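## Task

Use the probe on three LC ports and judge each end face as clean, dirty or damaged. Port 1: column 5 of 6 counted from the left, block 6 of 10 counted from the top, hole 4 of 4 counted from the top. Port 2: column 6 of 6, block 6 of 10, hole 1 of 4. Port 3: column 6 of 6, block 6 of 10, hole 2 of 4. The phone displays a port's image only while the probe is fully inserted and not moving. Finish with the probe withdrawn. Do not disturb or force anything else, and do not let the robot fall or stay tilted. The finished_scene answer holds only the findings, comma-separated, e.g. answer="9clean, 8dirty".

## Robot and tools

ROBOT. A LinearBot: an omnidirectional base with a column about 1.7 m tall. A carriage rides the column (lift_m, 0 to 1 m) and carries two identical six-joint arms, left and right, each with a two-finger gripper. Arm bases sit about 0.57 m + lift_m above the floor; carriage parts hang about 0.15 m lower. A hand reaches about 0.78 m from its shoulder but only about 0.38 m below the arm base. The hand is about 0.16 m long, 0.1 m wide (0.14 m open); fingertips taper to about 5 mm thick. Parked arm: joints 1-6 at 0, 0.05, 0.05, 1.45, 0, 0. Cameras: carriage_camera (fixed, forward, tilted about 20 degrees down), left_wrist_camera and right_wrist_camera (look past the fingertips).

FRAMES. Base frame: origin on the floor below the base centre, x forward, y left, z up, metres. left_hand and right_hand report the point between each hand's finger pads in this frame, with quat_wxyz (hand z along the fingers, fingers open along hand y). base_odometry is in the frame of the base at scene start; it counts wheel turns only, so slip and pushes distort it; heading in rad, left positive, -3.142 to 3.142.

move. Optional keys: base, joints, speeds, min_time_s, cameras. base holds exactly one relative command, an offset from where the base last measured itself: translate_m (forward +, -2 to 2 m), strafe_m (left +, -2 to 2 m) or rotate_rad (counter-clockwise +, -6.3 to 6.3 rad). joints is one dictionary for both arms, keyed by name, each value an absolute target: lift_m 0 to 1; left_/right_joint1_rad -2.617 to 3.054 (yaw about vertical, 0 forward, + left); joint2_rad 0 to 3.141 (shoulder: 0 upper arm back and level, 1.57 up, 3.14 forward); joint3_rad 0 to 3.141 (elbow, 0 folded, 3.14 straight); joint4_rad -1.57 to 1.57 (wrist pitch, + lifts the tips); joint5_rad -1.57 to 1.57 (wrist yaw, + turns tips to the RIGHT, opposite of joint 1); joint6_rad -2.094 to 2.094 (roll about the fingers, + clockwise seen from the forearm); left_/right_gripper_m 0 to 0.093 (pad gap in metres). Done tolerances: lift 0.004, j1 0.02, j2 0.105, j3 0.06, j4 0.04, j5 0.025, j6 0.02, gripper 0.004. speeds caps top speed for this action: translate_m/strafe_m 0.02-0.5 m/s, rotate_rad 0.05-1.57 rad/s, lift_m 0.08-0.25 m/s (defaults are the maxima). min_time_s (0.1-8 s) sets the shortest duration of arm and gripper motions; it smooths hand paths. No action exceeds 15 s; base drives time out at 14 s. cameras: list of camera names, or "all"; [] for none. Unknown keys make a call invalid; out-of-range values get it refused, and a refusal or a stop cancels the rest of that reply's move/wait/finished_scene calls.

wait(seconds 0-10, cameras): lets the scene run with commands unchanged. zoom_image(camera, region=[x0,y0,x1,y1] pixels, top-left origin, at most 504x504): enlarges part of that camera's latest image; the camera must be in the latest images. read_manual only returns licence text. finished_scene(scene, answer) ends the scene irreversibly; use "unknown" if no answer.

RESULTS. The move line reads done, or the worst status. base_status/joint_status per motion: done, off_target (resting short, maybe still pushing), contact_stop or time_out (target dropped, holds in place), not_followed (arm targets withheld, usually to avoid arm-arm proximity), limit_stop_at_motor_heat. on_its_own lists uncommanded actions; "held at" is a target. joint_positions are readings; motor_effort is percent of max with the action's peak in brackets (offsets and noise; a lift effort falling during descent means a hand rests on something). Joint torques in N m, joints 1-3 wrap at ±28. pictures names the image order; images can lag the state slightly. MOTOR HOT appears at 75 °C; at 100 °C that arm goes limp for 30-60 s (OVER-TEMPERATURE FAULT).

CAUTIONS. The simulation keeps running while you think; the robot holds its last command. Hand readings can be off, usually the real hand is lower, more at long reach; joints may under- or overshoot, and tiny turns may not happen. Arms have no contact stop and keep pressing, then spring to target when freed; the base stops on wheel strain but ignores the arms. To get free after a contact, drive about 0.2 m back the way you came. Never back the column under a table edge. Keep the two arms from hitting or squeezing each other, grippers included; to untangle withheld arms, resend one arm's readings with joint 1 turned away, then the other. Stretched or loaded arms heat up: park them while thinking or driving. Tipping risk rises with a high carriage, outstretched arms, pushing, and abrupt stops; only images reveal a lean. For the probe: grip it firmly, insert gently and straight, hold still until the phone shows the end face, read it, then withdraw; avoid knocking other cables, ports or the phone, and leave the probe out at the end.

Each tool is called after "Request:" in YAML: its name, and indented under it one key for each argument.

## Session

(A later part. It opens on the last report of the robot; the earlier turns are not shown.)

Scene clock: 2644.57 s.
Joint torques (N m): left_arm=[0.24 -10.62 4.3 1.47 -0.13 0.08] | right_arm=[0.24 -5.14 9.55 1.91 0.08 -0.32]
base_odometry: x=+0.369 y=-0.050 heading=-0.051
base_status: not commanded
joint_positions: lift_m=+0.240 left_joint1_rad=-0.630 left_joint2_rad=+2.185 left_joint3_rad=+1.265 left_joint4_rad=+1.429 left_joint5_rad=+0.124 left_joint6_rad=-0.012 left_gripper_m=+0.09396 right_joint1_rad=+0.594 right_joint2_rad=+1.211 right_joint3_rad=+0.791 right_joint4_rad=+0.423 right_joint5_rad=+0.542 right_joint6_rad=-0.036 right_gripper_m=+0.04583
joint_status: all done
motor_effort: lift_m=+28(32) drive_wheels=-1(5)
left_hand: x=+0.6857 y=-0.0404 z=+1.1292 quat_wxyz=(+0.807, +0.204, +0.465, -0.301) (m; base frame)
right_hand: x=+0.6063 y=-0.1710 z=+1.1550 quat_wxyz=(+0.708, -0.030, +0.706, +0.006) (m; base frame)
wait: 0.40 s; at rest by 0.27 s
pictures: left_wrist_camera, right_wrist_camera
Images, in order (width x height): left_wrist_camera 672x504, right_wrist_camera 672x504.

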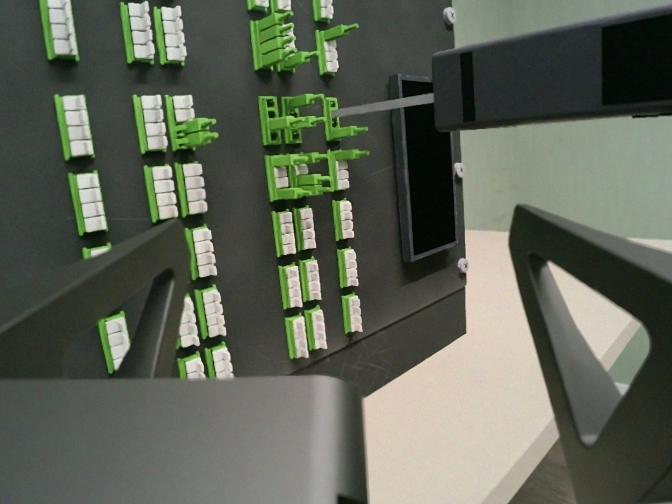

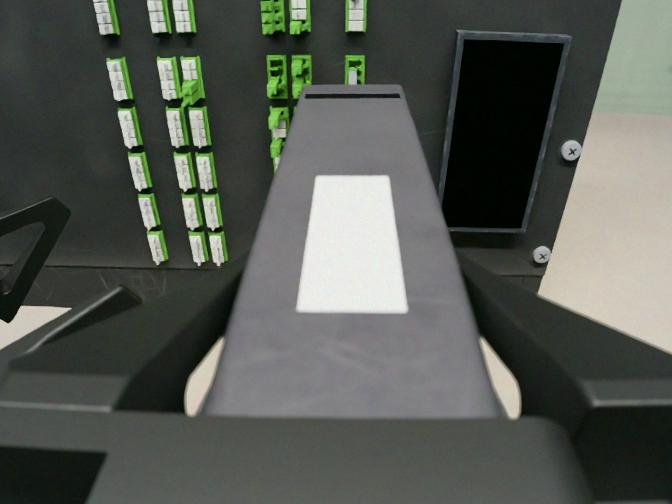

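Request:
move:
  base: {"translate_m": 0.003}
  speeds: {"translate_m":0.02}
  cameras: []

Request:
wait:
  seconds: 0.4
  cameras: ["right_wrist_camera"]

Request:
zoom_image:
  camera: "right_wrist_camera"
  region: [342, 46, 366, 70]

Request:
zoom_image:
  camera: "right_wrist_camera"
  region: [290, 40, 410, 130]

Scene clock: 2677.80 s.
Joint torques (N m): left_arm=[0.05 -10.95 4.46 1.47 -0.15 0.08] | right_arm=[-0.44 -4.27 9.66 2.02 -0.02 -0.3]
move: done
base_odometry: x=+0.372 y=-0.050 heading=-0.051
base_status: done
joint_positions: lift_m=+0.240 left_joint1_rad=-0.630 left_joint2_rad=+2.185 left_joint3_rad=+1.265 left_joint4_rad=+1.429 left_joint5_rad=+0.124 left_joint6_rad=-0.012 left_gripper_m=+0.09396 right_joint1_rad=+0.600 right_joint2_rad=+1.203 right_joint3_rad=+0.791 right_joint4_rad=+0.412 right_joint5_rad=+0.551 right_joint6_rad=-0.036 right_gripper_m=+0.04583
joint_status: not commanded
motor_effort: lift_m=+28(28) drive_wheels=+3(11)
left_hand: x=+0.6858 y=-0.0404 z=+1.1291 quat_wxyz=(+0.807, +0.204, +0.465, -0.301) (m; base frame)
right_hand: x=+0.6041 y=-0.1711 z=+1.1555 quat_wxyz=(+0.707, -0.030, +0.707, +0.004) (m; base frame)
pictures: none
No camera images: "cameras" was empty.

Scene clock: 2678.20 s.
Joint torques (N m): left_arm=[0.2 -10.81 4.4 1.47 -0.12 0.09] | right_arm=[-0.4 -4.23 9.44 2.02 -0.04 -0.31]
base_odometry: x=+0.372 y=-0.050 heading=-0.051
base_status: done
joint_positions: lift_m=+0.240 left_joint1_rad=-0.630 left_joint2_rad=+2.185 left_joint3_rad=+1.265 left_joint4_rad=+1.429 left_joint5_rad=+0.124 left_joint6_rad=-0.012 left_gripper_m=+0.09396 right_joint1_rad=+0.600 right_joint2_rad=+1.203 right_joint3_rad=+0.791 right_joint4_rad=+0.412 right_joint5_rad=+0.551 right_joint6_rad=-0.036 right_gripper_m=+0.04583
joint_status: not commanded
motor_effort: lift_m=+28(28) drive_wheels=+3(11)
left_hand: x=+0.6858 y=-0.0404 z=+1.1291 quat_wxyz=(+0.807, +0.204, +0.465, -0.301) (m; base frame)
right_hand: x=+0.6041 y=-0.1711 z=+1.1555 quat_wxyz=(+0.707, -0.030, +0.707, +0.004) (m; base frame)
wait: 0.40 s; at rest by 0.27 s
pictures: right_wrist_camera
Images, in order (width x height): right_wrist_camera 672x504.

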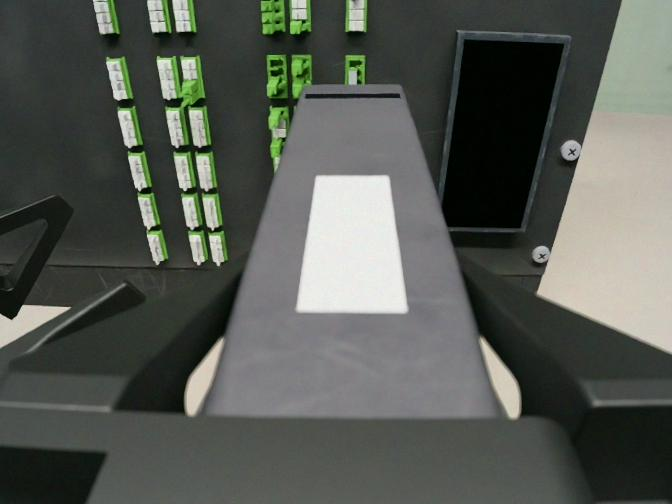

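Scaled by 21.000 from the camera's 672x504 image, which has a finer 960x720 frame.

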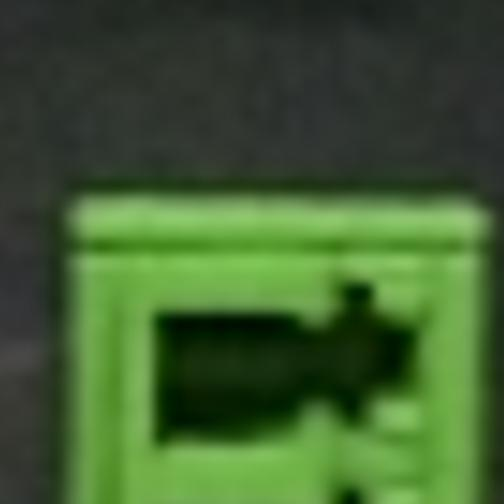

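Scaled by 4.200 from the camera's 672x504 image, which has a finer 960x720 frame.

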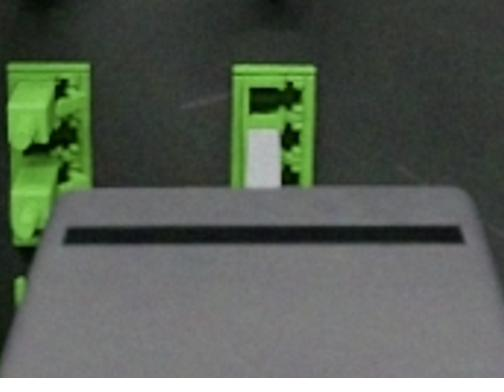

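Request:
move:
  base: {"translate_m": 0.002}
  speeds: {"translate_m":0.02}
  cameras: []

Request:
move:
  joints: {"right_joint5_rad":0.56,"right_joint1_rad":0.60}
  min_time_s: 0.4
  cameras: []

Request:
move:
  joints: {"right_joint5_rad":0.53,"right_joint1_rad":0.585}
  min_time_s: 0.4
  cameras: []

Request:
move:
  joints: {"right_joint5_rad":0.555,"right_joint1_rad":0.597}
  min_time_s: 0.4
  cameras: ["right_wrist_camera"]

Request:
zoom_image:
  camera: "right_wrist_camera"
  region: [342, 46, 366, 70]

Request:
zoom_image:
  camera: "right_wrist_camera"
  region: [290, 40, 410, 130]

Scene clock: 2695.10 s.
Joint torques (N m): left_arm=[0.03 -10.86 4.41 1.5 -0.12 0.09] | right_arm=[-0.61 -3.48 9.46 2.08 -0.06 -0.32]
move: done
base_odometry: x=+0.374 y=-0.050 heading=-0.051
base_status: done
joint_positions: lift_m=+0.240 left_joint1_rad=-0.630 left_joint2_rad=+2.185 left_joint3_rad=+1.265 left_joint4_rad=+1.428 left_joint5_rad=+0.124 left_joint6_rad=-0.012 left_gripper_m=+0.09396 right_joint1_rad=+0.603 right_joint2_rad=+1.197 right_joint3_rad=+0.791 right_joint4_rad=+0.403 right_joint5_rad=+0.553 right_joint6_rad=-0.036 right_gripper_m=+0.04583
joint_status: not commanded
motor_effort: lift_m=+28(28) drive_wheels=+4(10)
left_hand: x=+0.6859 y=-0.0405 z=+1.1289 quat_wxyz=(+0.807, +0.205, +0.465, -0.301) (m; base frame)
right_hand: x=+0.6025 y=-0.1711 z=+1.1560 quat_wxyz=(+0.706, -0.031, +0.707, +0.004) (m; base frame)
pictures: none
No camera images: "cameras" was empty.

Scene clock: 2695.80 s.
Joint torques (N m): left_arm=[0.14 -10.84 4.3 1.54 -0.12 0.09] | right_arm=[-0.05 -3.6 9.5 2.09 0.09 -0.31]
move: done
base_odometry: x=+0.374 y=-0.050 heading=-0.051
base_status: not commanded
joint_positions: lift_m=+0.240 left_joint1_rad=-0.630 left_joint2_rad=+2.185 left_joint3_rad=+1.265 left_joint4_rad=+1.428 left_joint5_rad=+0.124 left_joint6_rad=-0.012 left_gripper_m=+0.09396 right_joint1_rad=+0.603 right_joint2_rad=+1.197 right_joint3_rad=+0.791 right_joint4_rad=+0.403 right_joint5_rad=+0.554 right_joint6_rad=-0.036 right_gripper_m=+0.04583
joint_status: all done
motor_effort: lift_m=+28(28) drive_wheels=+4(4)
left_hand: x=+0.6859 y=-0.0405 z=+1.1289 quat_wxyz=(+0.807, +0.205, +0.465, -0.301) (m; base frame)
right_hand: x=+0.6026 y=-0.1712 z=+1.1560 quat_wxyz=(+0.706, -0.031, +0.707, +0.004) (m; base frame)
pictures: none
No camera images: "cameras" was empty.

Scene clock: 2696.50 s.
Joint torques (N m): left_arm=[0.14 -10.76 4.4 1.52 -0.14 0.12] | right_arm=[-1.25 -3.49 9.46 2.1 -0.26 -0.29]
move: done
base_odometry: x=+0.374 y=-0.050 heading=-0.051
base_status: not commanded
joint_positions: lift_m=+0.240 left_joint1_rad=-0.630 left_joint2_rad=+2.185 left_joint3_rad=+1.265 left_joint4_rad=+1.428 left_joint5_rad=+0.124 left_joint6_rad=-0.012 left_gripper_m=+0.09396 right_joint1_rad=+0.603 right_joint2_rad=+1.197 right_joint3_rad=+0.791 right_joint4_rad=+0.403 right_joint5_rad=+0.553 right_joint6_rad=-0.036 right_gripper_m=+0.04583
joint_status: all done
motor_effort: lift_m=+28(28) drive_wheels=+4(4)
left_hand: x=+0.6859 y=-0.0405 z=+1.1289 quat_wxyz=(+0.807, +0.205, +0.465, -0.301) (m; base frame)
right_hand: x=+0.6025 y=-0.1710 z=+1.1560 quat_wxyz=(+0.706, -0.031, +0.707, +0.004) (m; base frame)
pictures: none
No camera images: "cameras" was empty.

Scene clock: 2697.20 s.
Joint torques (N m): left_arm=[0.01 -10.96 4.34 1.51 -0.11 0.08] | right_arm=[-0.43 -3.77 9.44 2.1 0.03 -0.27]
move: done
base_odometry: x=+0.374 y=-0.050 heading=-0.051
base_status: not commanded
joint_positions: lift_m=+0.240 left_joint1_rad=-0.630 left_joint2_rad=+2.185 left_joint3_rad=+1.265 left_joint4_rad=+1.428 left_joint5_rad=+0.124 left_joint6_rad=-0.012 left_gripper_m=+0.09396 right_joint1_rad=+0.603 right_joint2_rad=+1.197 right_joint3_rad=+0.791 right_joint4_rad=+0.403 right_joint5_rad=+0.554 right_joint6_rad=-0.036 right_gripper_m=+0.04583
joint_status: all done
motor_effort: lift_m=+28(28) drive_wheels=+4(4)
left_hand: x=+0.6859 y=-0.0405 z=+1.1289 quat_wxyz=(+0.807, +0.205, +0.465, -0.301) (m; base frame)
right_hand: x=+0.6025 y=-0.1711 z=+1.1560 quat_wxyz=(+0.706, -0.031, +0.707, +0.004) (m; base frame)
pictures: right_wrist_camera
Images, in order (width x height): right_wrist_camera 672x504.

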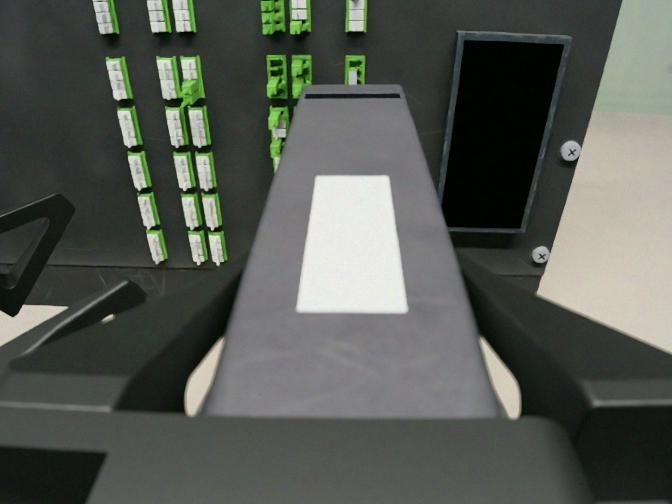

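Scaled by 21.000 from the camera's 672x504 image, which has a finer 960x720 frame.

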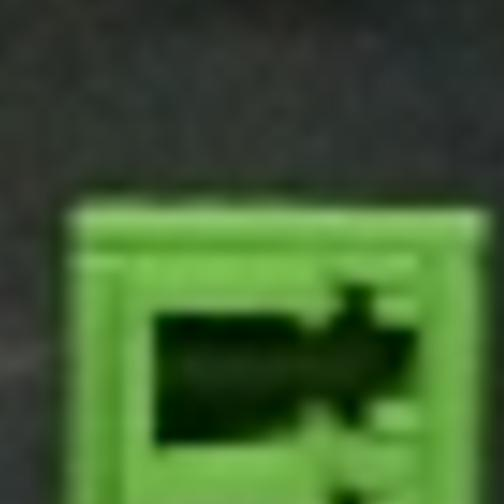

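Scaled by 4.200 from the camera's 672x504 image, which has a finer 960x720 frame.

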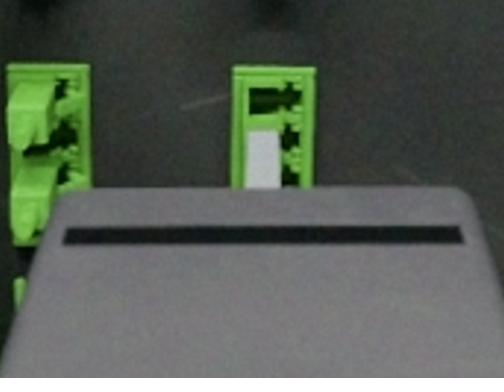

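Request:
move:
  base: {"translate_m": -0.005}
  speeds: {"translate_m":0.02}
  cameras: []

Request:
move:
  joints: {"right_joint1_rad":0.624,"right_joint5_rad":0.59}
  base: {"translate_m":0.0025}
  speeds: {"translate_m":0.02}
  min_time_s: 1
  cameras: []

Request:
wait:
  seconds: 0.4
  cameras: ["right_wrist_camera"]

Request:
zoom_image:
  camera: "right_wrist_camera"
  region: [342, 46, 366, 70]

Request:
zoom_image:
  camera: "right_wrist_camera"
  region: [290, 40, 410, 130]

Scene clock: 2720.53 s.
Joint torques (N m): left_arm=[0.13 -10.77 4.22 1.51 -0.13 0.07] | right_arm=[0.72 -5.07 9.44 1.94 0.16 -0.3]
move: done
base_odometry: x=+0.369 y=-0.050 heading=-0.051
base_status: done
joint_positions: lift_m=+0.240 left_joint1_rad=-0.630 left_joint2_rad=+2.185 left_joint3_rad=+1.265 left_joint4_rad=+1.428 left_joint5_rad=+0.124 left_joint6_rad=-0.012 left_gripper_m=+0.09396 right_joint1_rad=+0.594 right_joint2_rad=+1.211 right_joint3_rad=+0.791 right_joint4_rad=+0.422 right_joint5_rad=+0.542 right_joint6_rad=-0.036 right_gripper_m=+0.04582
joint_status: not commanded
motor_effort: lift_m=+28(28) drive_wheels=-2(5)
left_hand: x=+0.6859 y=-0.0406 z=+1.1288 quat_wxyz=(+0.807, +0.205, +0.466, -0.301) (m; base frame)
right_hand: x=+0.6064 y=-0.1709 z=+1.1546 quat_wxyz=(+0.707, -0.031, +0.706, +0.006) (m; base frame)
pictures: none
No camera images: "cameras" was empty.

Scene clock: 2721.83 s.
Joint torques (N m): left_arm=[0.1 -10.7 4.22 1.5 -0.11 0.08] | right_arm=[1.55 -4.64 9.5 1.96 0.29 -0.33]
move: off_target
base_odometry: x=+0.371 y=-0.050 heading=-0.051
base_status: done
joint_positions: lift_m=+0.240 left_joint1_rad=-0.630 left_joint2_rad=+2.185 left_joint3_rad=+1.265 left_joint4_rad=+1.428 left_joint5_rad=+0.124 left_joint6_rad=-0.012 left_gripper_m=+0.09396 right_joint1_rad=+0.609 right_joint2_rad=+1.208 right_joint3_rad=+0.791 right_joint4_rad=+0.418 right_joint5_rad=+0.563 right_joint6_rad=-0.036 right_gripper_m=+0.04582
joint_status: right_joint5_rad off_target (ended at +0.563, target +0.590); the others done
motor_effort: lift_m=+28(28) drive_wheels=+2(9)
left_hand: x=+0.6859 y=-0.0405 z=+1.1289 quat_wxyz=(+0.807, +0.205, +0.465, -0.301) (m; base frame)
right_hand: x=+0.6037 y=-0.1695 z=+1.1550 quat_wxyz=(+0.707, -0.029, +0.706, +0.003) (m; base frame)
pictures: none
No camera images: "cameras" was empty.

Scene clock: 2722.23 s.
Joint torques (N m): left_arm=[0.02 -10.74 4.29 1.52 -0.13 0.08] | right_arm=[1.43 -4.66 9.48 1.95 0.32 -0.3]
base_odometry: x=+0.371 y=-0.050 heading=-0.051
base_status: done
joint_positions: lift_m=+0.240 left_joint1_rad=-0.630 left_joint2_rad=+2.185 left_joint3_rad=+1.265 left_joint4_rad=+1.428 left_joint5_rad=+0.124 left_joint6_rad=-0.012 left_gripper_m=+0.09396 right_joint1_rad=+0.609 right_joint2_rad=+1.208 right_joint3_rad=+0.791 right_joint4_rad=+0.418 right_joint5_rad=+0.563 right_joint6_rad=-0.036 right_gripper_m=+0.04582
joint_status: right_joint5_rad off_target (ended at +0.563, target +0.590); the others done
motor_effort: lift_m=+28(28) drive_wheels=+2(9)
left_hand: x=+0.6859 y=-0.0405 z=+1.1289 quat_wxyz=(+0.807, +0.205, +0.465, -0.301) (m; base frame)
right_hand: x=+0.6037 y=-0.1695 z=+1.1550 quat_wxyz=(+0.707, -0.029, +0.706, +0.003) (m; base frame)
wait: 0.40 s; at rest by 0.27 s
pictures: right_wrist_camera
Images, in order (width x height): right_wrist_camera 672x504.

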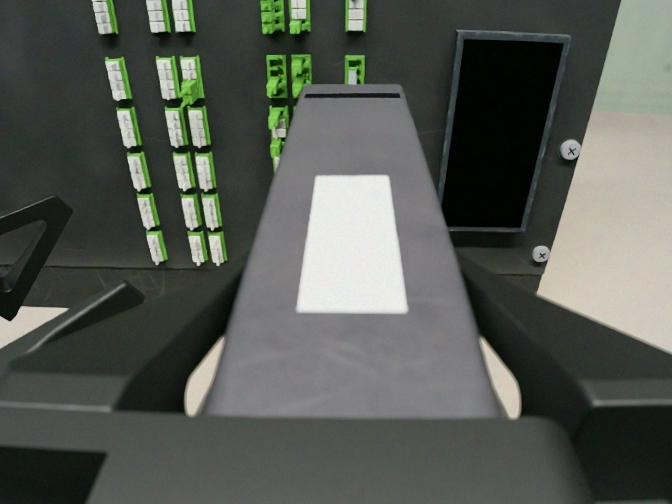

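Scaled by 21.000 from the camera's 672x504 image, which has a finer 960x720 frame.

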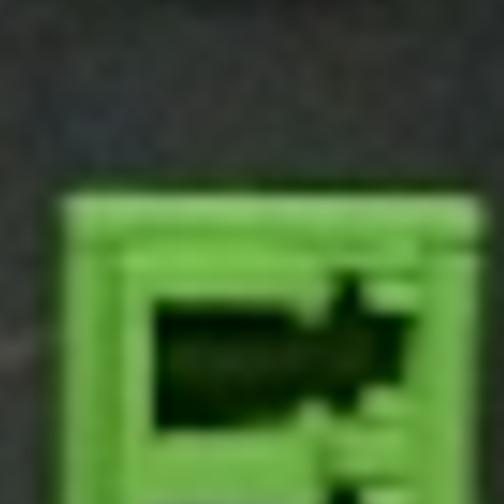

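Scaled by 4.200 from the camera's 672x504 image, which has a finer 960x720 frame.

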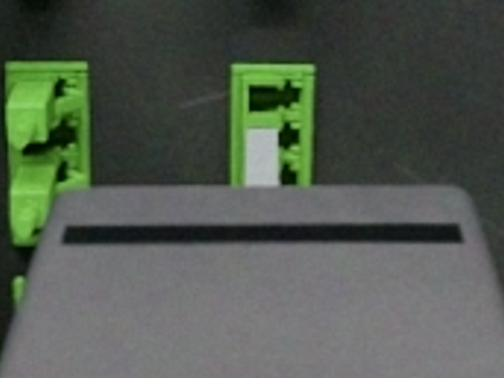

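Request:
zoom_image:
  camera: "right_wrist_camera"
  region: [430, 20, 600, 250]

Scaled by 2.191 from the camera's 672x504 image, which has a finer 960x720 frame.

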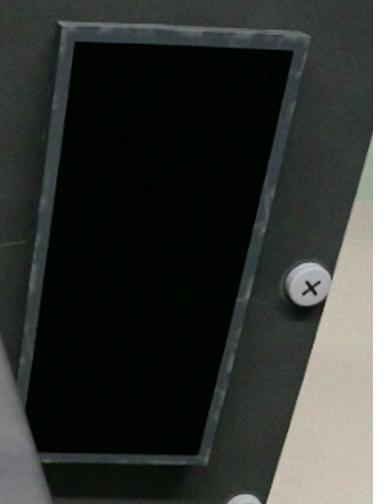

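Request:
move:
  base: {"translate_m": 0.006}
  joints: {"right_joint1_rad":0.605,"right_joint5_rad":0.565}
  speeds: {"translate_m":0.02}
  cameras: []

Request:
wait:
  seconds: 0.4
  cameras: ["right_wrist_camera"]

Request:
zoom_image:
  camera: "right_wrist_camera"
  region: [342, 46, 366, 70]

Request:
zoom_image:
  camera: "right_wrist_camera"
  region: [290, 40, 410, 130]

Scene clock: 2743.43 s.
Joint torques (N m): left_arm=[-0.03 -10.8 4.4 1.53 -0.11 0.09] | right_arm=[-0.87 -2.92 9.57 2.21 -0.09 -0.31]
move: done
base_odometry: x=+0.377 y=-0.051 heading=-0.051
base_status: done
joint_positions: lift_m=+0.240 left_joint1_rad=-0.630 left_joint2_rad=+2.185 left_joint3_rad=+1.265 left_joint4_rad=+1.428 left_joint5_rad=+0.124 left_joint6_rad=-0.012 left_gripper_m=+0.09396 right_joint1_rad=+0.620 right_joint2_rad=+1.191 right_joint3_rad=+0.791 right_joint4_rad=+0.396 right_joint5_rad=+0.577 right_joint6_rad=-0.036 right_gripper_m=+0.04582
joint_status: all done
motor_effort: lift_m=+28(28) drive_wheels=+7(11)
left_hand: x=+0.6859 y=-0.0405 z=+1.1289 quat_wxyz=(+0.807, +0.205, +0.465, -0.301) (m; base frame)
right_hand: x=+0.5993 y=-0.1693 z=+1.1563 quat_wxyz=(+0.706, -0.029, +0.708, +0.002) (m; base frame)
pictures: none
No camera images: "cameras" was empty.

Scene clock: 2743.83 s.
Joint torques (N m): left_arm=[0.14 -10.73 4.25 1.52 -0.09 0.07] | right_arm=[-1.07 -3.04 9.4 2.18 -0.11 -0.29]
base_odometry: x=+0.377 y=-0.051 heading=-0.051
base_status: done
joint_positions: lift_m=+0.240 left_joint1_rad=-0.630 left_joint2_rad=+2.185 left_joint3_rad=+1.265 left_joint4_rad=+1.428 left_joint5_rad=+0.124 left_joint6_rad=-0.012 left_gripper_m=+0.09396 right_joint1_rad=+0.620 right_joint2_rad=+1.191 right_joint3_rad=+0.791 right_joint4_rad=+0.396 right_joint5_rad=+0.577 right_joint6_rad=-0.036 right_gripper_m=+0.04582
joint_status: all done
motor_effort: lift_m=+28(28) drive_wheels=+7(11)
left_hand: x=+0.6859 y=-0.0405 z=+1.1289 quat_wxyz=(+0.807, +0.205, +0.465, -0.301) (m; base frame)
right_hand: x=+0.5993 y=-0.1693 z=+1.1563 quat_wxyz=(+0.706, -0.029, +0.708, +0.002) (m; base frame)
wait: 0.40 s; at rest by 0.27 s
pictures: right_wrist_camera
Images, in order (width x height): right_wrist_camera 672x504.

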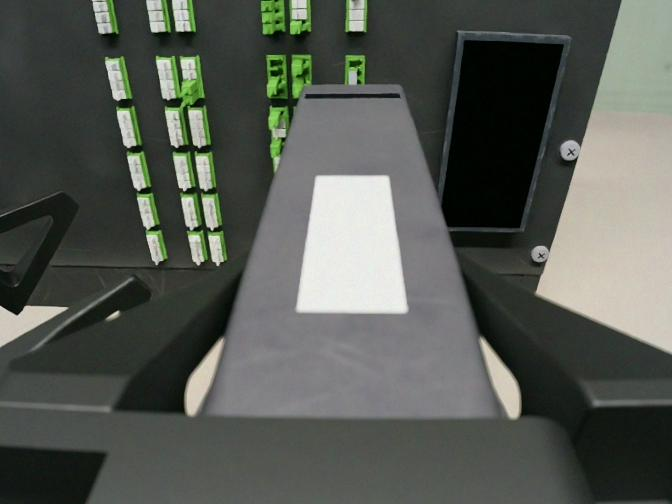

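Scaled by 21.000 from the camera's 672x504 image, which has a finer 960x720 frame.

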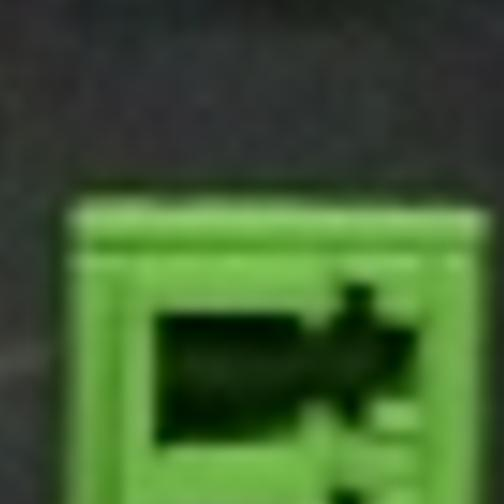

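Scaled by 4.200 from the camera's 672x504 image, which has a finer 960x720 frame.

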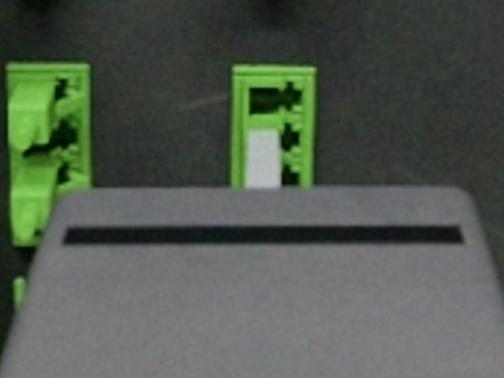

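Request:
move:
  base: {"translate_m": 0.004}
  speeds: {"translate_m":0.02}
  cameras: []

Request:
wait:
  seconds: 0.4
  cameras: ["right_wrist_camera"]

Request:
zoom_image:
  camera: "right_wrist_camera"
  region: [342, 46, 366, 70]

Request:
zoom_image:
  camera: "right_wrist_camera"
  region: [290, 40, 410, 130]

Scene clock: 2765.13 s.
Joint torques (N m): left_arm=[0.09 -10.74 4.31 1.5 -0.11 0.03] | right_arm=[-1.4 -2.14 9.42 2.27 -0.15 -0.29]
move: done
base_odometry: x=+0.381 y=-0.051 heading=-0.052
base_status: done
joint_positions: lift_m=+0.240 left_joint1_rad=-0.630 left_joint2_rad=+2.185 left_joint3_rad=+1.265 left_joint4_rad=+1.428 left_joint5_rad=+0.124 left_joint6_rad=-0.012 left_gripper_m=+0.09396 right_joint1_rad=+0.625 right_joint2_rad=+1.184 right_joint3_rad=+0.791 right_joint4_rad=+0.386 right_joint5_rad=+0.581 right_joint6_rad=-0.036 right_gripper_m=+0.04582
joint_status: not commanded
motor_effort: lift_m=+28(28) drive_wheels=+9(14)
left_hand: x=+0.6859 y=-0.0406 z=+1.1288 quat_wxyz=(+0.807, +0.205, +0.466, -0.301) (m; base frame)
right_hand: x=+0.5973 y=-0.1692 z=+1.1570 quat_wxyz=(+0.705, -0.030, +0.709, +0.001) (m; base frame)
pictures: none
No camera images: "cameras" was empty.

Scene clock: 2765.53 s.
Joint torques (N m): left_arm=[-0.08 -10.63 4.25 1.51 -0.14 0.06] | right_arm=[-1.57 -2.32 9.57 2.26 -0.15 -0.28]
base_odometry: x=+0.381 y=-0.051 heading=-0.052
base_status: done
joint_positions: lift_m=+0.240 left_joint1_rad=-0.630 left_joint2_rad=+2.185 left_joint3_rad=+1.265 left_joint4_rad=+1.428 left_joint5_rad=+0.124 left_joint6_rad=-0.012 left_gripper_m=+0.09396 right_joint1_rad=+0.625 right_joint2_rad=+1.184 right_joint3_rad=+0.791 right_joint4_rad=+0.386 right_joint5_rad=+0.581 right_joint6_rad=-0.036 right_gripper_m=+0.04582
joint_status: not commanded
motor_effort: lift_m=+28(28) drive_wheels=+9(14)
left_hand: x=+0.6859 y=-0.0406 z=+1.1288 quat_wxyz=(+0.807, +0.205, +0.466, -0.301) (m; base frame)
right_hand: x=+0.5973 y=-0.1692 z=+1.1570 quat_wxyz=(+0.705, -0.030, +0.709, +0.001) (m; base frame)
wait: 0.40 s; at rest by 0.27 s
pictures: right_wrist_camera
Images, in order (width x height): right_wrist_camera 672x504.

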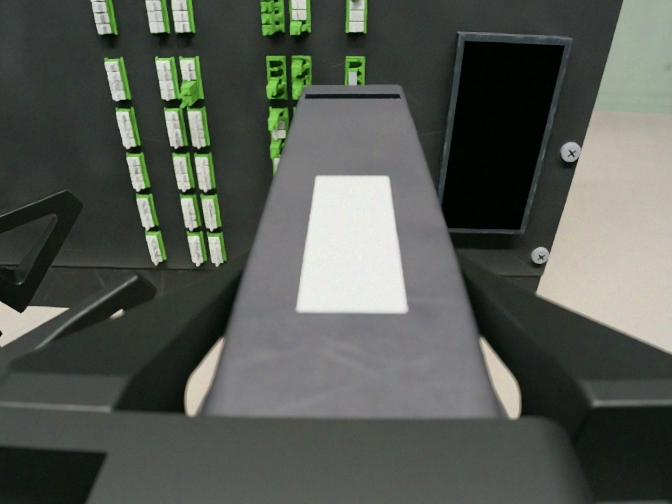

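Scaled by 21.000 from the camera's 672x504 image, which has a finer 960x720 frame.

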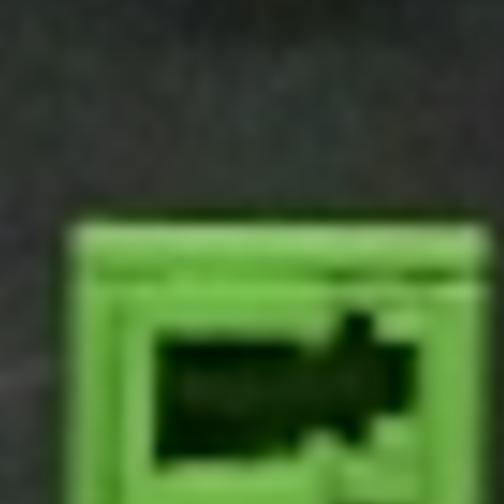

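Scaled by 4.200 from the camera's 672x504 image, which has a finer 960x720 frame.

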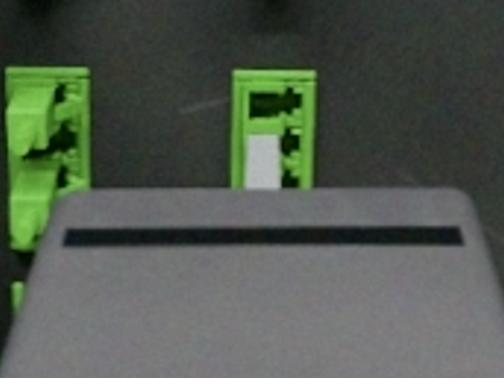

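Request:
move:
  base: {"translate_m": 0.004}
  joints: {"right_joint1_rad":0.61,"right_joint5_rad":0.57}
  speeds: {"translate_m":0.02}
  cameras: []

Request:
wait:
  seconds: 0.4
  cameras: ["right_wrist_camera"]

Request:
zoom_image:
  camera: "right_wrist_camera"
  region: [342, 46, 366, 70]

Request:
zoom_image:
  camera: "right_wrist_camera"
  region: [290, 40, 410, 130]

Scene clock: 2779.77 s.
Joint torques (N m): left_arm=[0.12 -10.85 4.23 1.51 -0.11 0.09] | right_arm=[-1.62 -1.55 9.48 2.35 -0.21 -0.32]
move: off_target
base_odometry: x=+0.385 y=-0.052 heading=-0.052
base_status: done
joint_positions: lift_m=+0.240 left_joint1_rad=-0.630 left_joint2_rad=+2.185 left_joint3_rad=+1.265 left_joint4_rad=+1.428 left_joint5_rad=+0.124 left_joint6_rad=-0.012 left_gripper_m=+0.09396 right_joint1_rad=+0.633 right_joint2_rad=+1.176 right_joint3_rad=+0.791 right_joint4_rad=+0.376 right_joint5_rad=+0.589 right_joint6_rad=-0.036 right_gripper_m=+0.04582
joint_status: right_joint1_rad off_target (ended at +0.633, target +0.610); the others done
motor_effort: lift_m=+28(28) drive_wheels=+9(16)
left_hand: x=+0.6859 y=-0.0406 z=+1.1288 quat_wxyz=(+0.807, +0.205, +0.466, -0.301) (m; base frame)
right_hand: x=+0.5949 y=-0.1684 z=+1.1576 quat_wxyz=(+0.704, -0.030, +0.709, +0.001) (m; base frame)
pictures: none
No camera images: "cameras" was empty.

Scene clock: 2780.17 s.
Joint torques (N m): left_arm=[0.09 -10.82 4.33 1.54 -0.14 0.1] | right_arm=[-1.54 -1.37 9.46 2.37 -0.17 -0.29]
base_odometry: x=+0.385 y=-0.052 heading=-0.052
base_status: done
joint_positions: lift_m=+0.240 left_joint1_rad=-0.630 left_joint2_rad=+2.185 left_joint3_rad=+1.265 left_joint4_rad=+1.428 left_joint5_rad=+0.124 left_joint6_rad=-0.012 left_gripper_m=+0.09396 right_joint1_rad=+0.633 right_joint2_rad=+1.176 right_joint3_rad=+0.791 right_joint4_rad=+0.376 right_joint5_rad=+0.589 right_joint6_rad=-0.036 right_gripper_m=+0.04582
joint_status: right_joint1_rad off_target (ended at +0.633, target +0.610); the others done
motor_effort: lift_m=+28(28) drive_wheels=+10(16)
left_hand: x=+0.6859 y=-0.0406 z=+1.1288 quat_wxyz=(+0.807, +0.205, +0.466, -0.301) (m; base frame)
right_hand: x=+0.5949 y=-0.1684 z=+1.1576 quat_wxyz=(+0.704, -0.030, +0.709, +0.001) (m; base frame)
wait: 0.40 s; at rest by 0.27 s
pictures: right_wrist_camera
Images, in order (width x height): right_wrist_camera 672x504.

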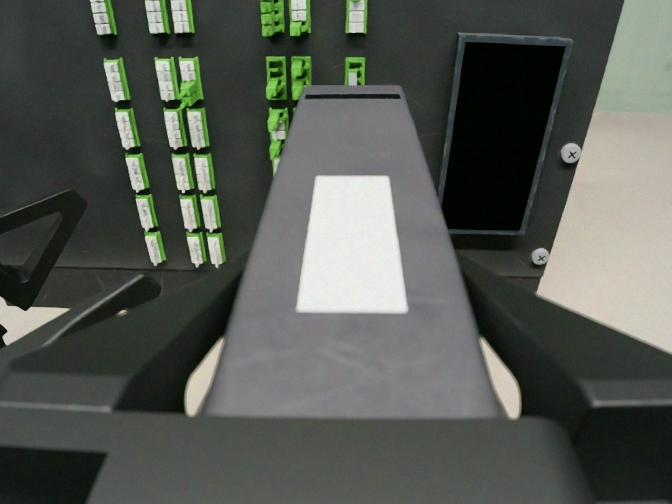

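Scaled by 21.000 from the camera's 672x504 image, which has a finer 960x720 frame.

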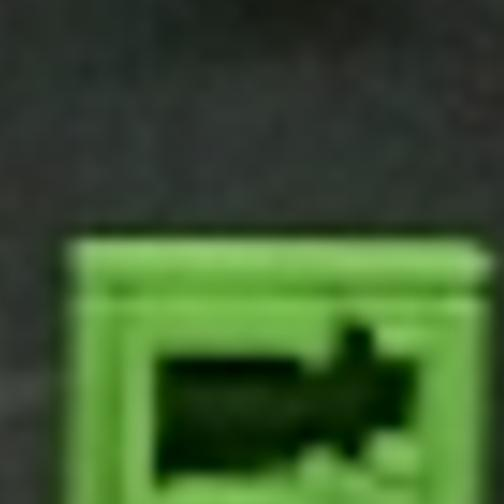

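Scaled by 4.200 from the camera's 672x504 image, which has a finer 960x720 frame.

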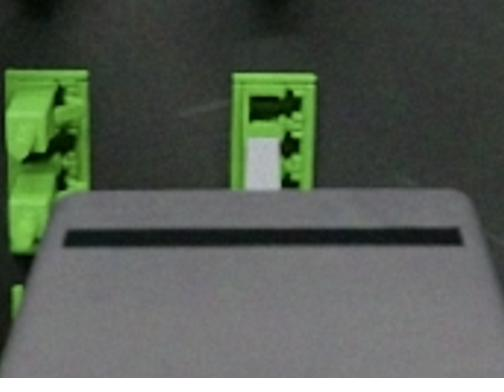

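Request:
move:
  base: {"translate_m": 0.004}
  speeds: {"translate_m":0.02}
  cameras: []

Request:
wait:
  seconds: 0.4
  cameras: ["right_wrist_camera"]

Request:
zoom_image:
  camera: "right_wrist_camera"
  region: [290, 40, 410, 130]

Scene clock: 2791.97 s.
Joint torques (N m): left_arm=[0.06 -10.69 4.31 1.49 -0.09 0.07] | right_arm=[-2.13 -0.9 9.51 2.46 -0.25 -0.3]
move: done
base_odometry: x=+0.389 y=-0.052 heading=-0.053
base_status: done
joint_positions: lift_m=+0.240 left_joint1_rad=-0.630 left_joint2_rad=+2.185 left_joint3_rad=+1.265 left_joint4_rad=+1.427 left_joint5_rad=+0.124 left_joint6_rad=-0.012 left_gripper_m=+0.09396 right_joint1_rad=+0.638 right_joint2_rad=+1.169 right_joint3_rad=+0.791 right_joint4_rad=+0.367 right_joint5_rad=+0.592 right_joint6_rad=-0.036 right_gripper_m=+0.04582
joint_status: not commanded
motor_effort: lift_m=+28(28) drive_wheels=+10(16)
left_hand: x=+0.6857 y=-0.0409 z=+1.1287 quat_wxyz=(+0.806, +0.205, +0.466, -0.301) (m; base frame)
right_hand: x=+0.5929 y=-0.1681 z=+1.1583 quat_wxyz=(+0.704, -0.031, +0.710, +0.001) (m; base frame)
pictures: none
No camera images: "cameras" was empty.

Scene clock: 2792.37 s.
Joint torques (N m): left_arm=[0.13 -10.95 4.36 1.51 -0.15 0.11] | right_arm=[-1.99 -0.64 9.55 2.47 -0.26 -0.27]
base_odometry: x=+0.389 y=-0.052 heading=-0.053
base_status: done
joint_positions: lift_m=+0.240 left_joint1_rad=-0.630 left_joint2_rad=+2.185 left_joint3_rad=+1.265 left_joint4_rad=+1.427 left_joint5_rad=+0.124 left_joint6_rad=-0.012 left_gripper_m=+0.09396 right_joint1_rad=+0.638 right_joint2_rad=+1.169 right_joint3_rad=+0.791 right_joint4_rad=+0.367 right_joint5_rad=+0.592 right_joint6_rad=-0.036 right_gripper_m=+0.04582
joint_status: not commanded
motor_effort: lift_m=+28(28) drive_wheels=+10(16)
left_hand: x=+0.6857 y=-0.0409 z=+1.1287 quat_wxyz=(+0.806, +0.205, +0.466, -0.301) (m; base frame)
right_hand: x=+0.5929 y=-0.1681 z=+1.1583 quat_wxyz=(+0.704, -0.031, +0.710, +0.001) (m; base frame)
wait: 0.40 s; at rest by 0.27 s
pictures: right_wrist_camera
Images, in order (width x height): right_wrist_camera 672x504.

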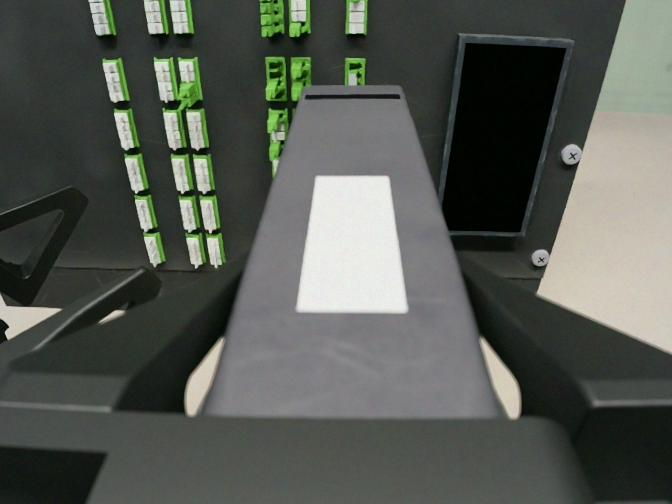

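Scaled by 4.200 from the camera's 672x504 image, which has a finer 960x720 frame.

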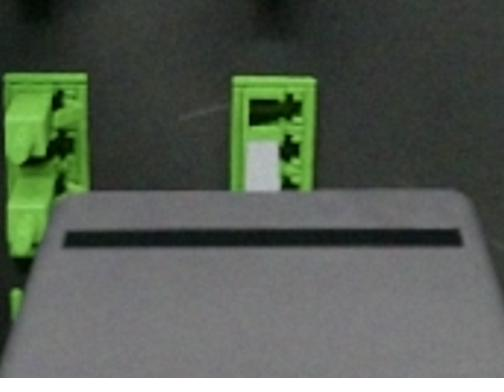

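Request:
move:
  joints: {"lift_m":0.2375}
  speeds: {"lift_m":0.08}
  cameras: []

Request:
wait:
  seconds: 0.6
  cameras: ["right_wrist_camera","left_wrist_camera"]

Request:
zoom_image:
  camera: "right_wrist_camera"
  region: [290, 40, 410, 130]

Request:
zoom_image:
  camera: "left_wrist_camera"
  region: [320, 50, 480, 170]

Scene clock: 2817.20 s.
Joint torques (N m): left_arm=[0.2 -10.96 4.4 1.5 -0.11 0.05] | right_arm=[-2.18 -0.75 9.51 2.44 -0.24 -0.32]
move: done
base_odometry: x=+0.389 y=-0.052 heading=-0.053
base_status: not commanded
joint_positions: lift_m=+0.238 left_joint1_rad=-0.630 left_joint2_rad=+2.186 left_joint3_rad=+1.264 left_joint4_rad=+1.426 left_joint5_rad=+0.124 left_joint6_rad=-0.012 left_gripper_m=+0.09396 right_joint1_rad=+0.638 right_joint2_rad=+1.169 right_joint3_rad=+0.791 right_joint4_rad=+0.371 right_joint5_rad=+0.592 right_joint6_rad=-0.036 right_gripper_m=+0.04582
joint_status: all done
motor_effort: lift_m=+26(27) drive_wheels=+10(11)
left_hand: x=+0.6859 y=-0.0411 z=+1.1254 quat_wxyz=(+0.806, +0.205, +0.467, -0.301) (m; base frame)
right_hand: x=+0.5929 y=-0.1681 z=+1.1570 quat_wxyz=(+0.705, -0.030, +0.709, +0.002) (m; base frame)
pictures: none
No camera images: "cameras" was empty.

Scene clock: 2817.80 s.
Joint torques (N m): left_arm=[0.16 -10.93 4.27 1.49 -0.12 0.07] | right_arm=[-2.14 -0.64 9.43 2.43 -0.23 -0.31]
base_odometry: x=+0.389 y=-0.052 heading=-0.053
base_status: not commanded
joint_positions: lift_m=+0.238 left_joint1_rad=-0.630 left_joint2_rad=+2.186 left_joint3_rad=+1.264 left_joint4_rad=+1.426 left_joint5_rad=+0.124 left_joint6_rad=-0.012 left_gripper_m=+0.09396 right_joint1_rad=+0.638 right_joint2_rad=+1.169 right_joint3_rad=+0.791 right_joint4_rad=+0.371 right_joint5_rad=+0.592 right_joint6_rad=-0.036 right_gripper_m=+0.04582
joint_status: all done
motor_effort: lift_m=+26(27) drive_wheels=+10(11)
left_hand: x=+0.6859 y=-0.0411 z=+1.1254 quat_wxyz=(+0.806, +0.205, +0.467, -0.301) (m; base frame)
right_hand: x=+0.5929 y=-0.1681 z=+1.1570 quat_wxyz=(+0.705, -0.030, +0.709, +0.002) (m; base frame)
wait: 0.60 s; at rest by 0.27 s
pictures: left_wrist_camera, right_wrist_camera
Images, in order (width x height): left_wrist_camera 672x504, right_wrist_camera 672x504.

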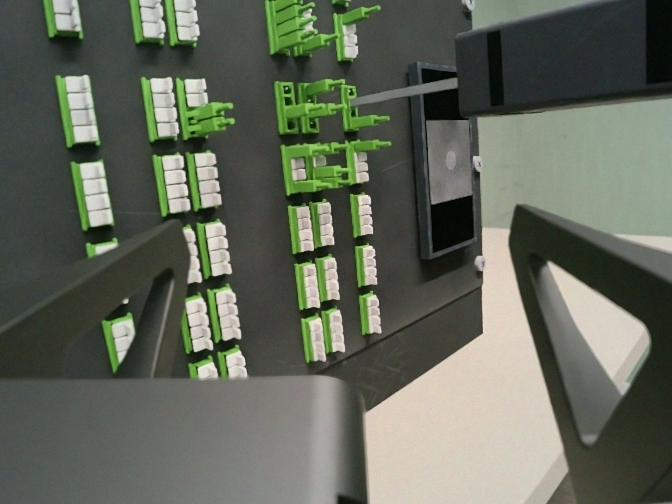

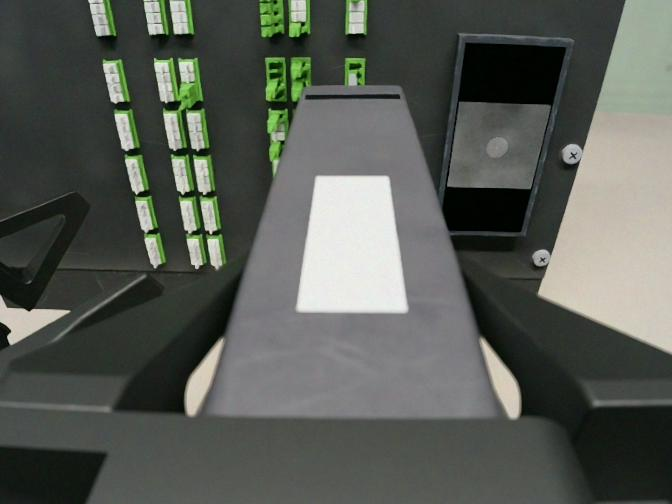

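Scaled by 4.200 from the camera's 672x504 image, which has a finer 960x720 frame.

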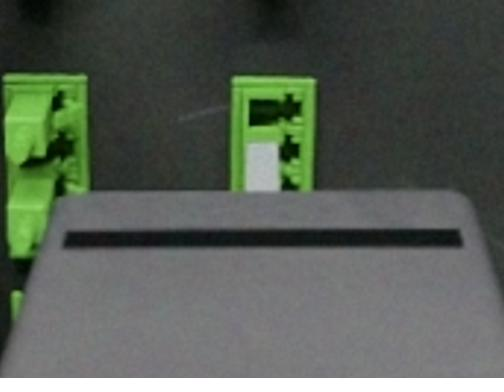

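Scaled by 3.150 from the camera's 672x504 image, which has a finer 960x720 frame.

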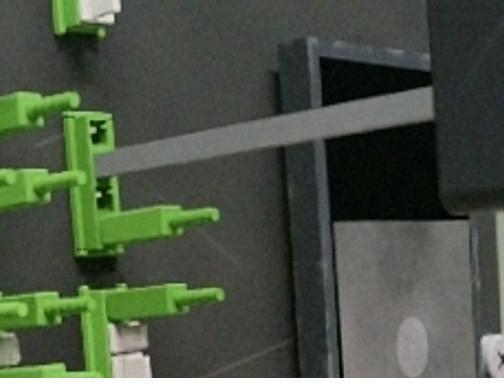

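The phone shows a picture. Zoom in.

Request:
zoom_image:
  camera: "right_wrist_camera"
  region: [440, 92, 564, 198]

Request:
zoom_image:
  camera: "left_wrist_camera"
  region: [415, 110, 483, 215]

Request:
zoom_image:
  camera: "right_wrist_camera"
  region: [476, 126, 520, 170]

Scaled by 4.065 from the camera's 672x504 image, which has a finer 960x720 frame.

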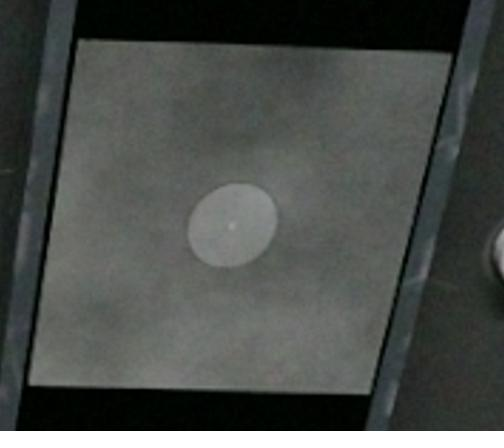

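Scaled by 4.800 from the camera's 672x504 image, which has a finer 960x720 frame.

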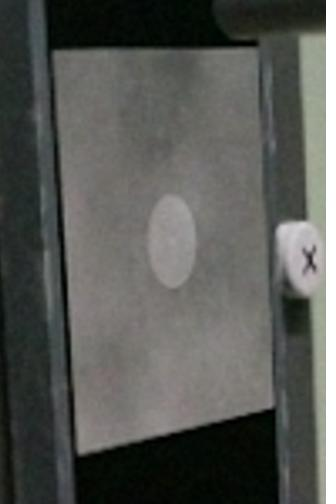

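Scaled by 11.455 from the camera's 672x504 image, which has a finer 960x720 frame.

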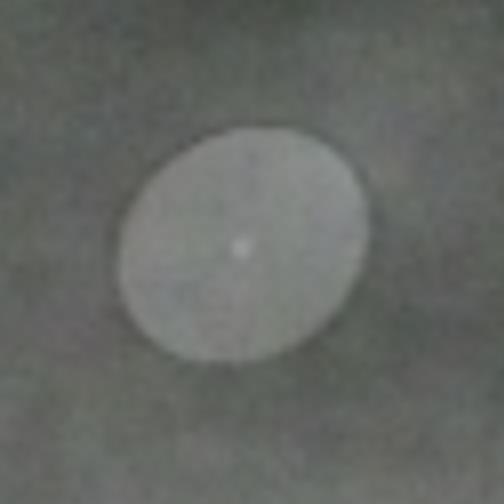

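Request:
wait:
  seconds: 0.5
  cameras: ["right_wrist_camera","left_wrist_camera"]

Request:
zoom_image:
  camera: "right_wrist_camera"
  region: [480, 130, 514, 164]

Scene clock: 2828.07 s.
Joint torques (N m): left_arm=[0.08 -10.88 4.41 1.52 -0.11 0.07] | right_arm=[-2.11 -0.75 9.44 2.41 -0.2 -0.33]
base_odometry: x=+0.389 y=-0.052 heading=-0.053
base_status: not commanded
joint_positions: lift_m=+0.238 left_joint1_rad=-0.630 left_joint2_rad=+2.186 left_joint3_rad=+1.264 left_joint4_rad=+1.426 left_joint5_rad=+0.124 left_joint6_rad=-0.012 left_gripper_m=+0.09396 right_joint1_rad=+0.638 right_joint2_rad=+1.169 right_joint3_rad=+0.791 right_joint4_rad=+0.371 right_joint5_rad=+0.592 right_joint6_rad=-0.036 right_gripper_m=+0.04582
joint_status: all done
motor_effort: lift_m=+26(27) drive_wheels=+10(11)
left_hand: x=+0.6859 y=-0.0411 z=+1.1254 quat_wxyz=(+0.806, +0.205, +0.467, -0.301) (m; base frame)
right_hand: x=+0.5929 y=-0.1681 z=+1.1570 quat_wxyz=(+0.705, -0.030, +0.709, +0.002) (m; base frame)
wait: 0.50 s; at rest from the start
pictures: left_wrist_camera, right_wrist_camera
Images, in order (width x height): left_wrist_camera 672x504, right_wrist_camera 672x504.

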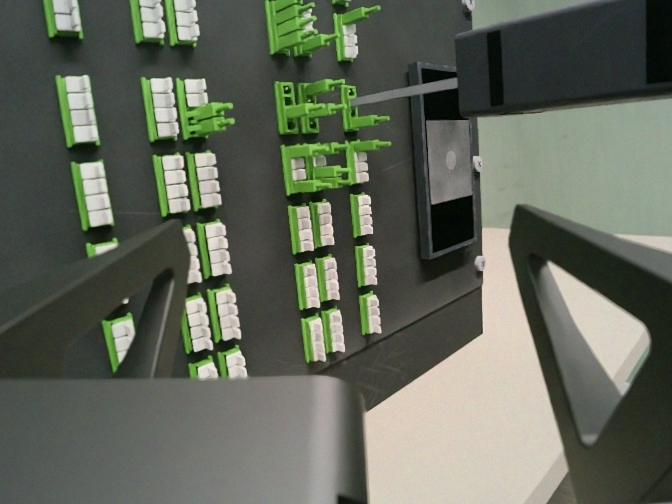

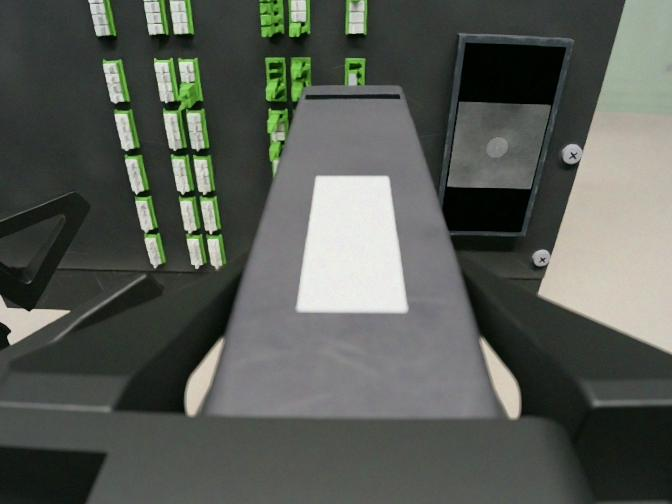

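Scaled by 14.824 from the camera's 672x504 image, which has a finer 960x720 frame.

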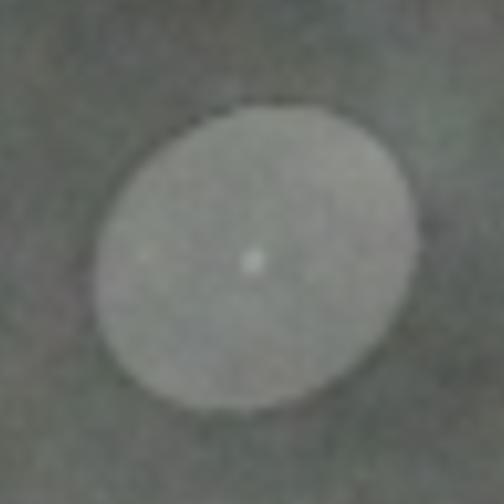

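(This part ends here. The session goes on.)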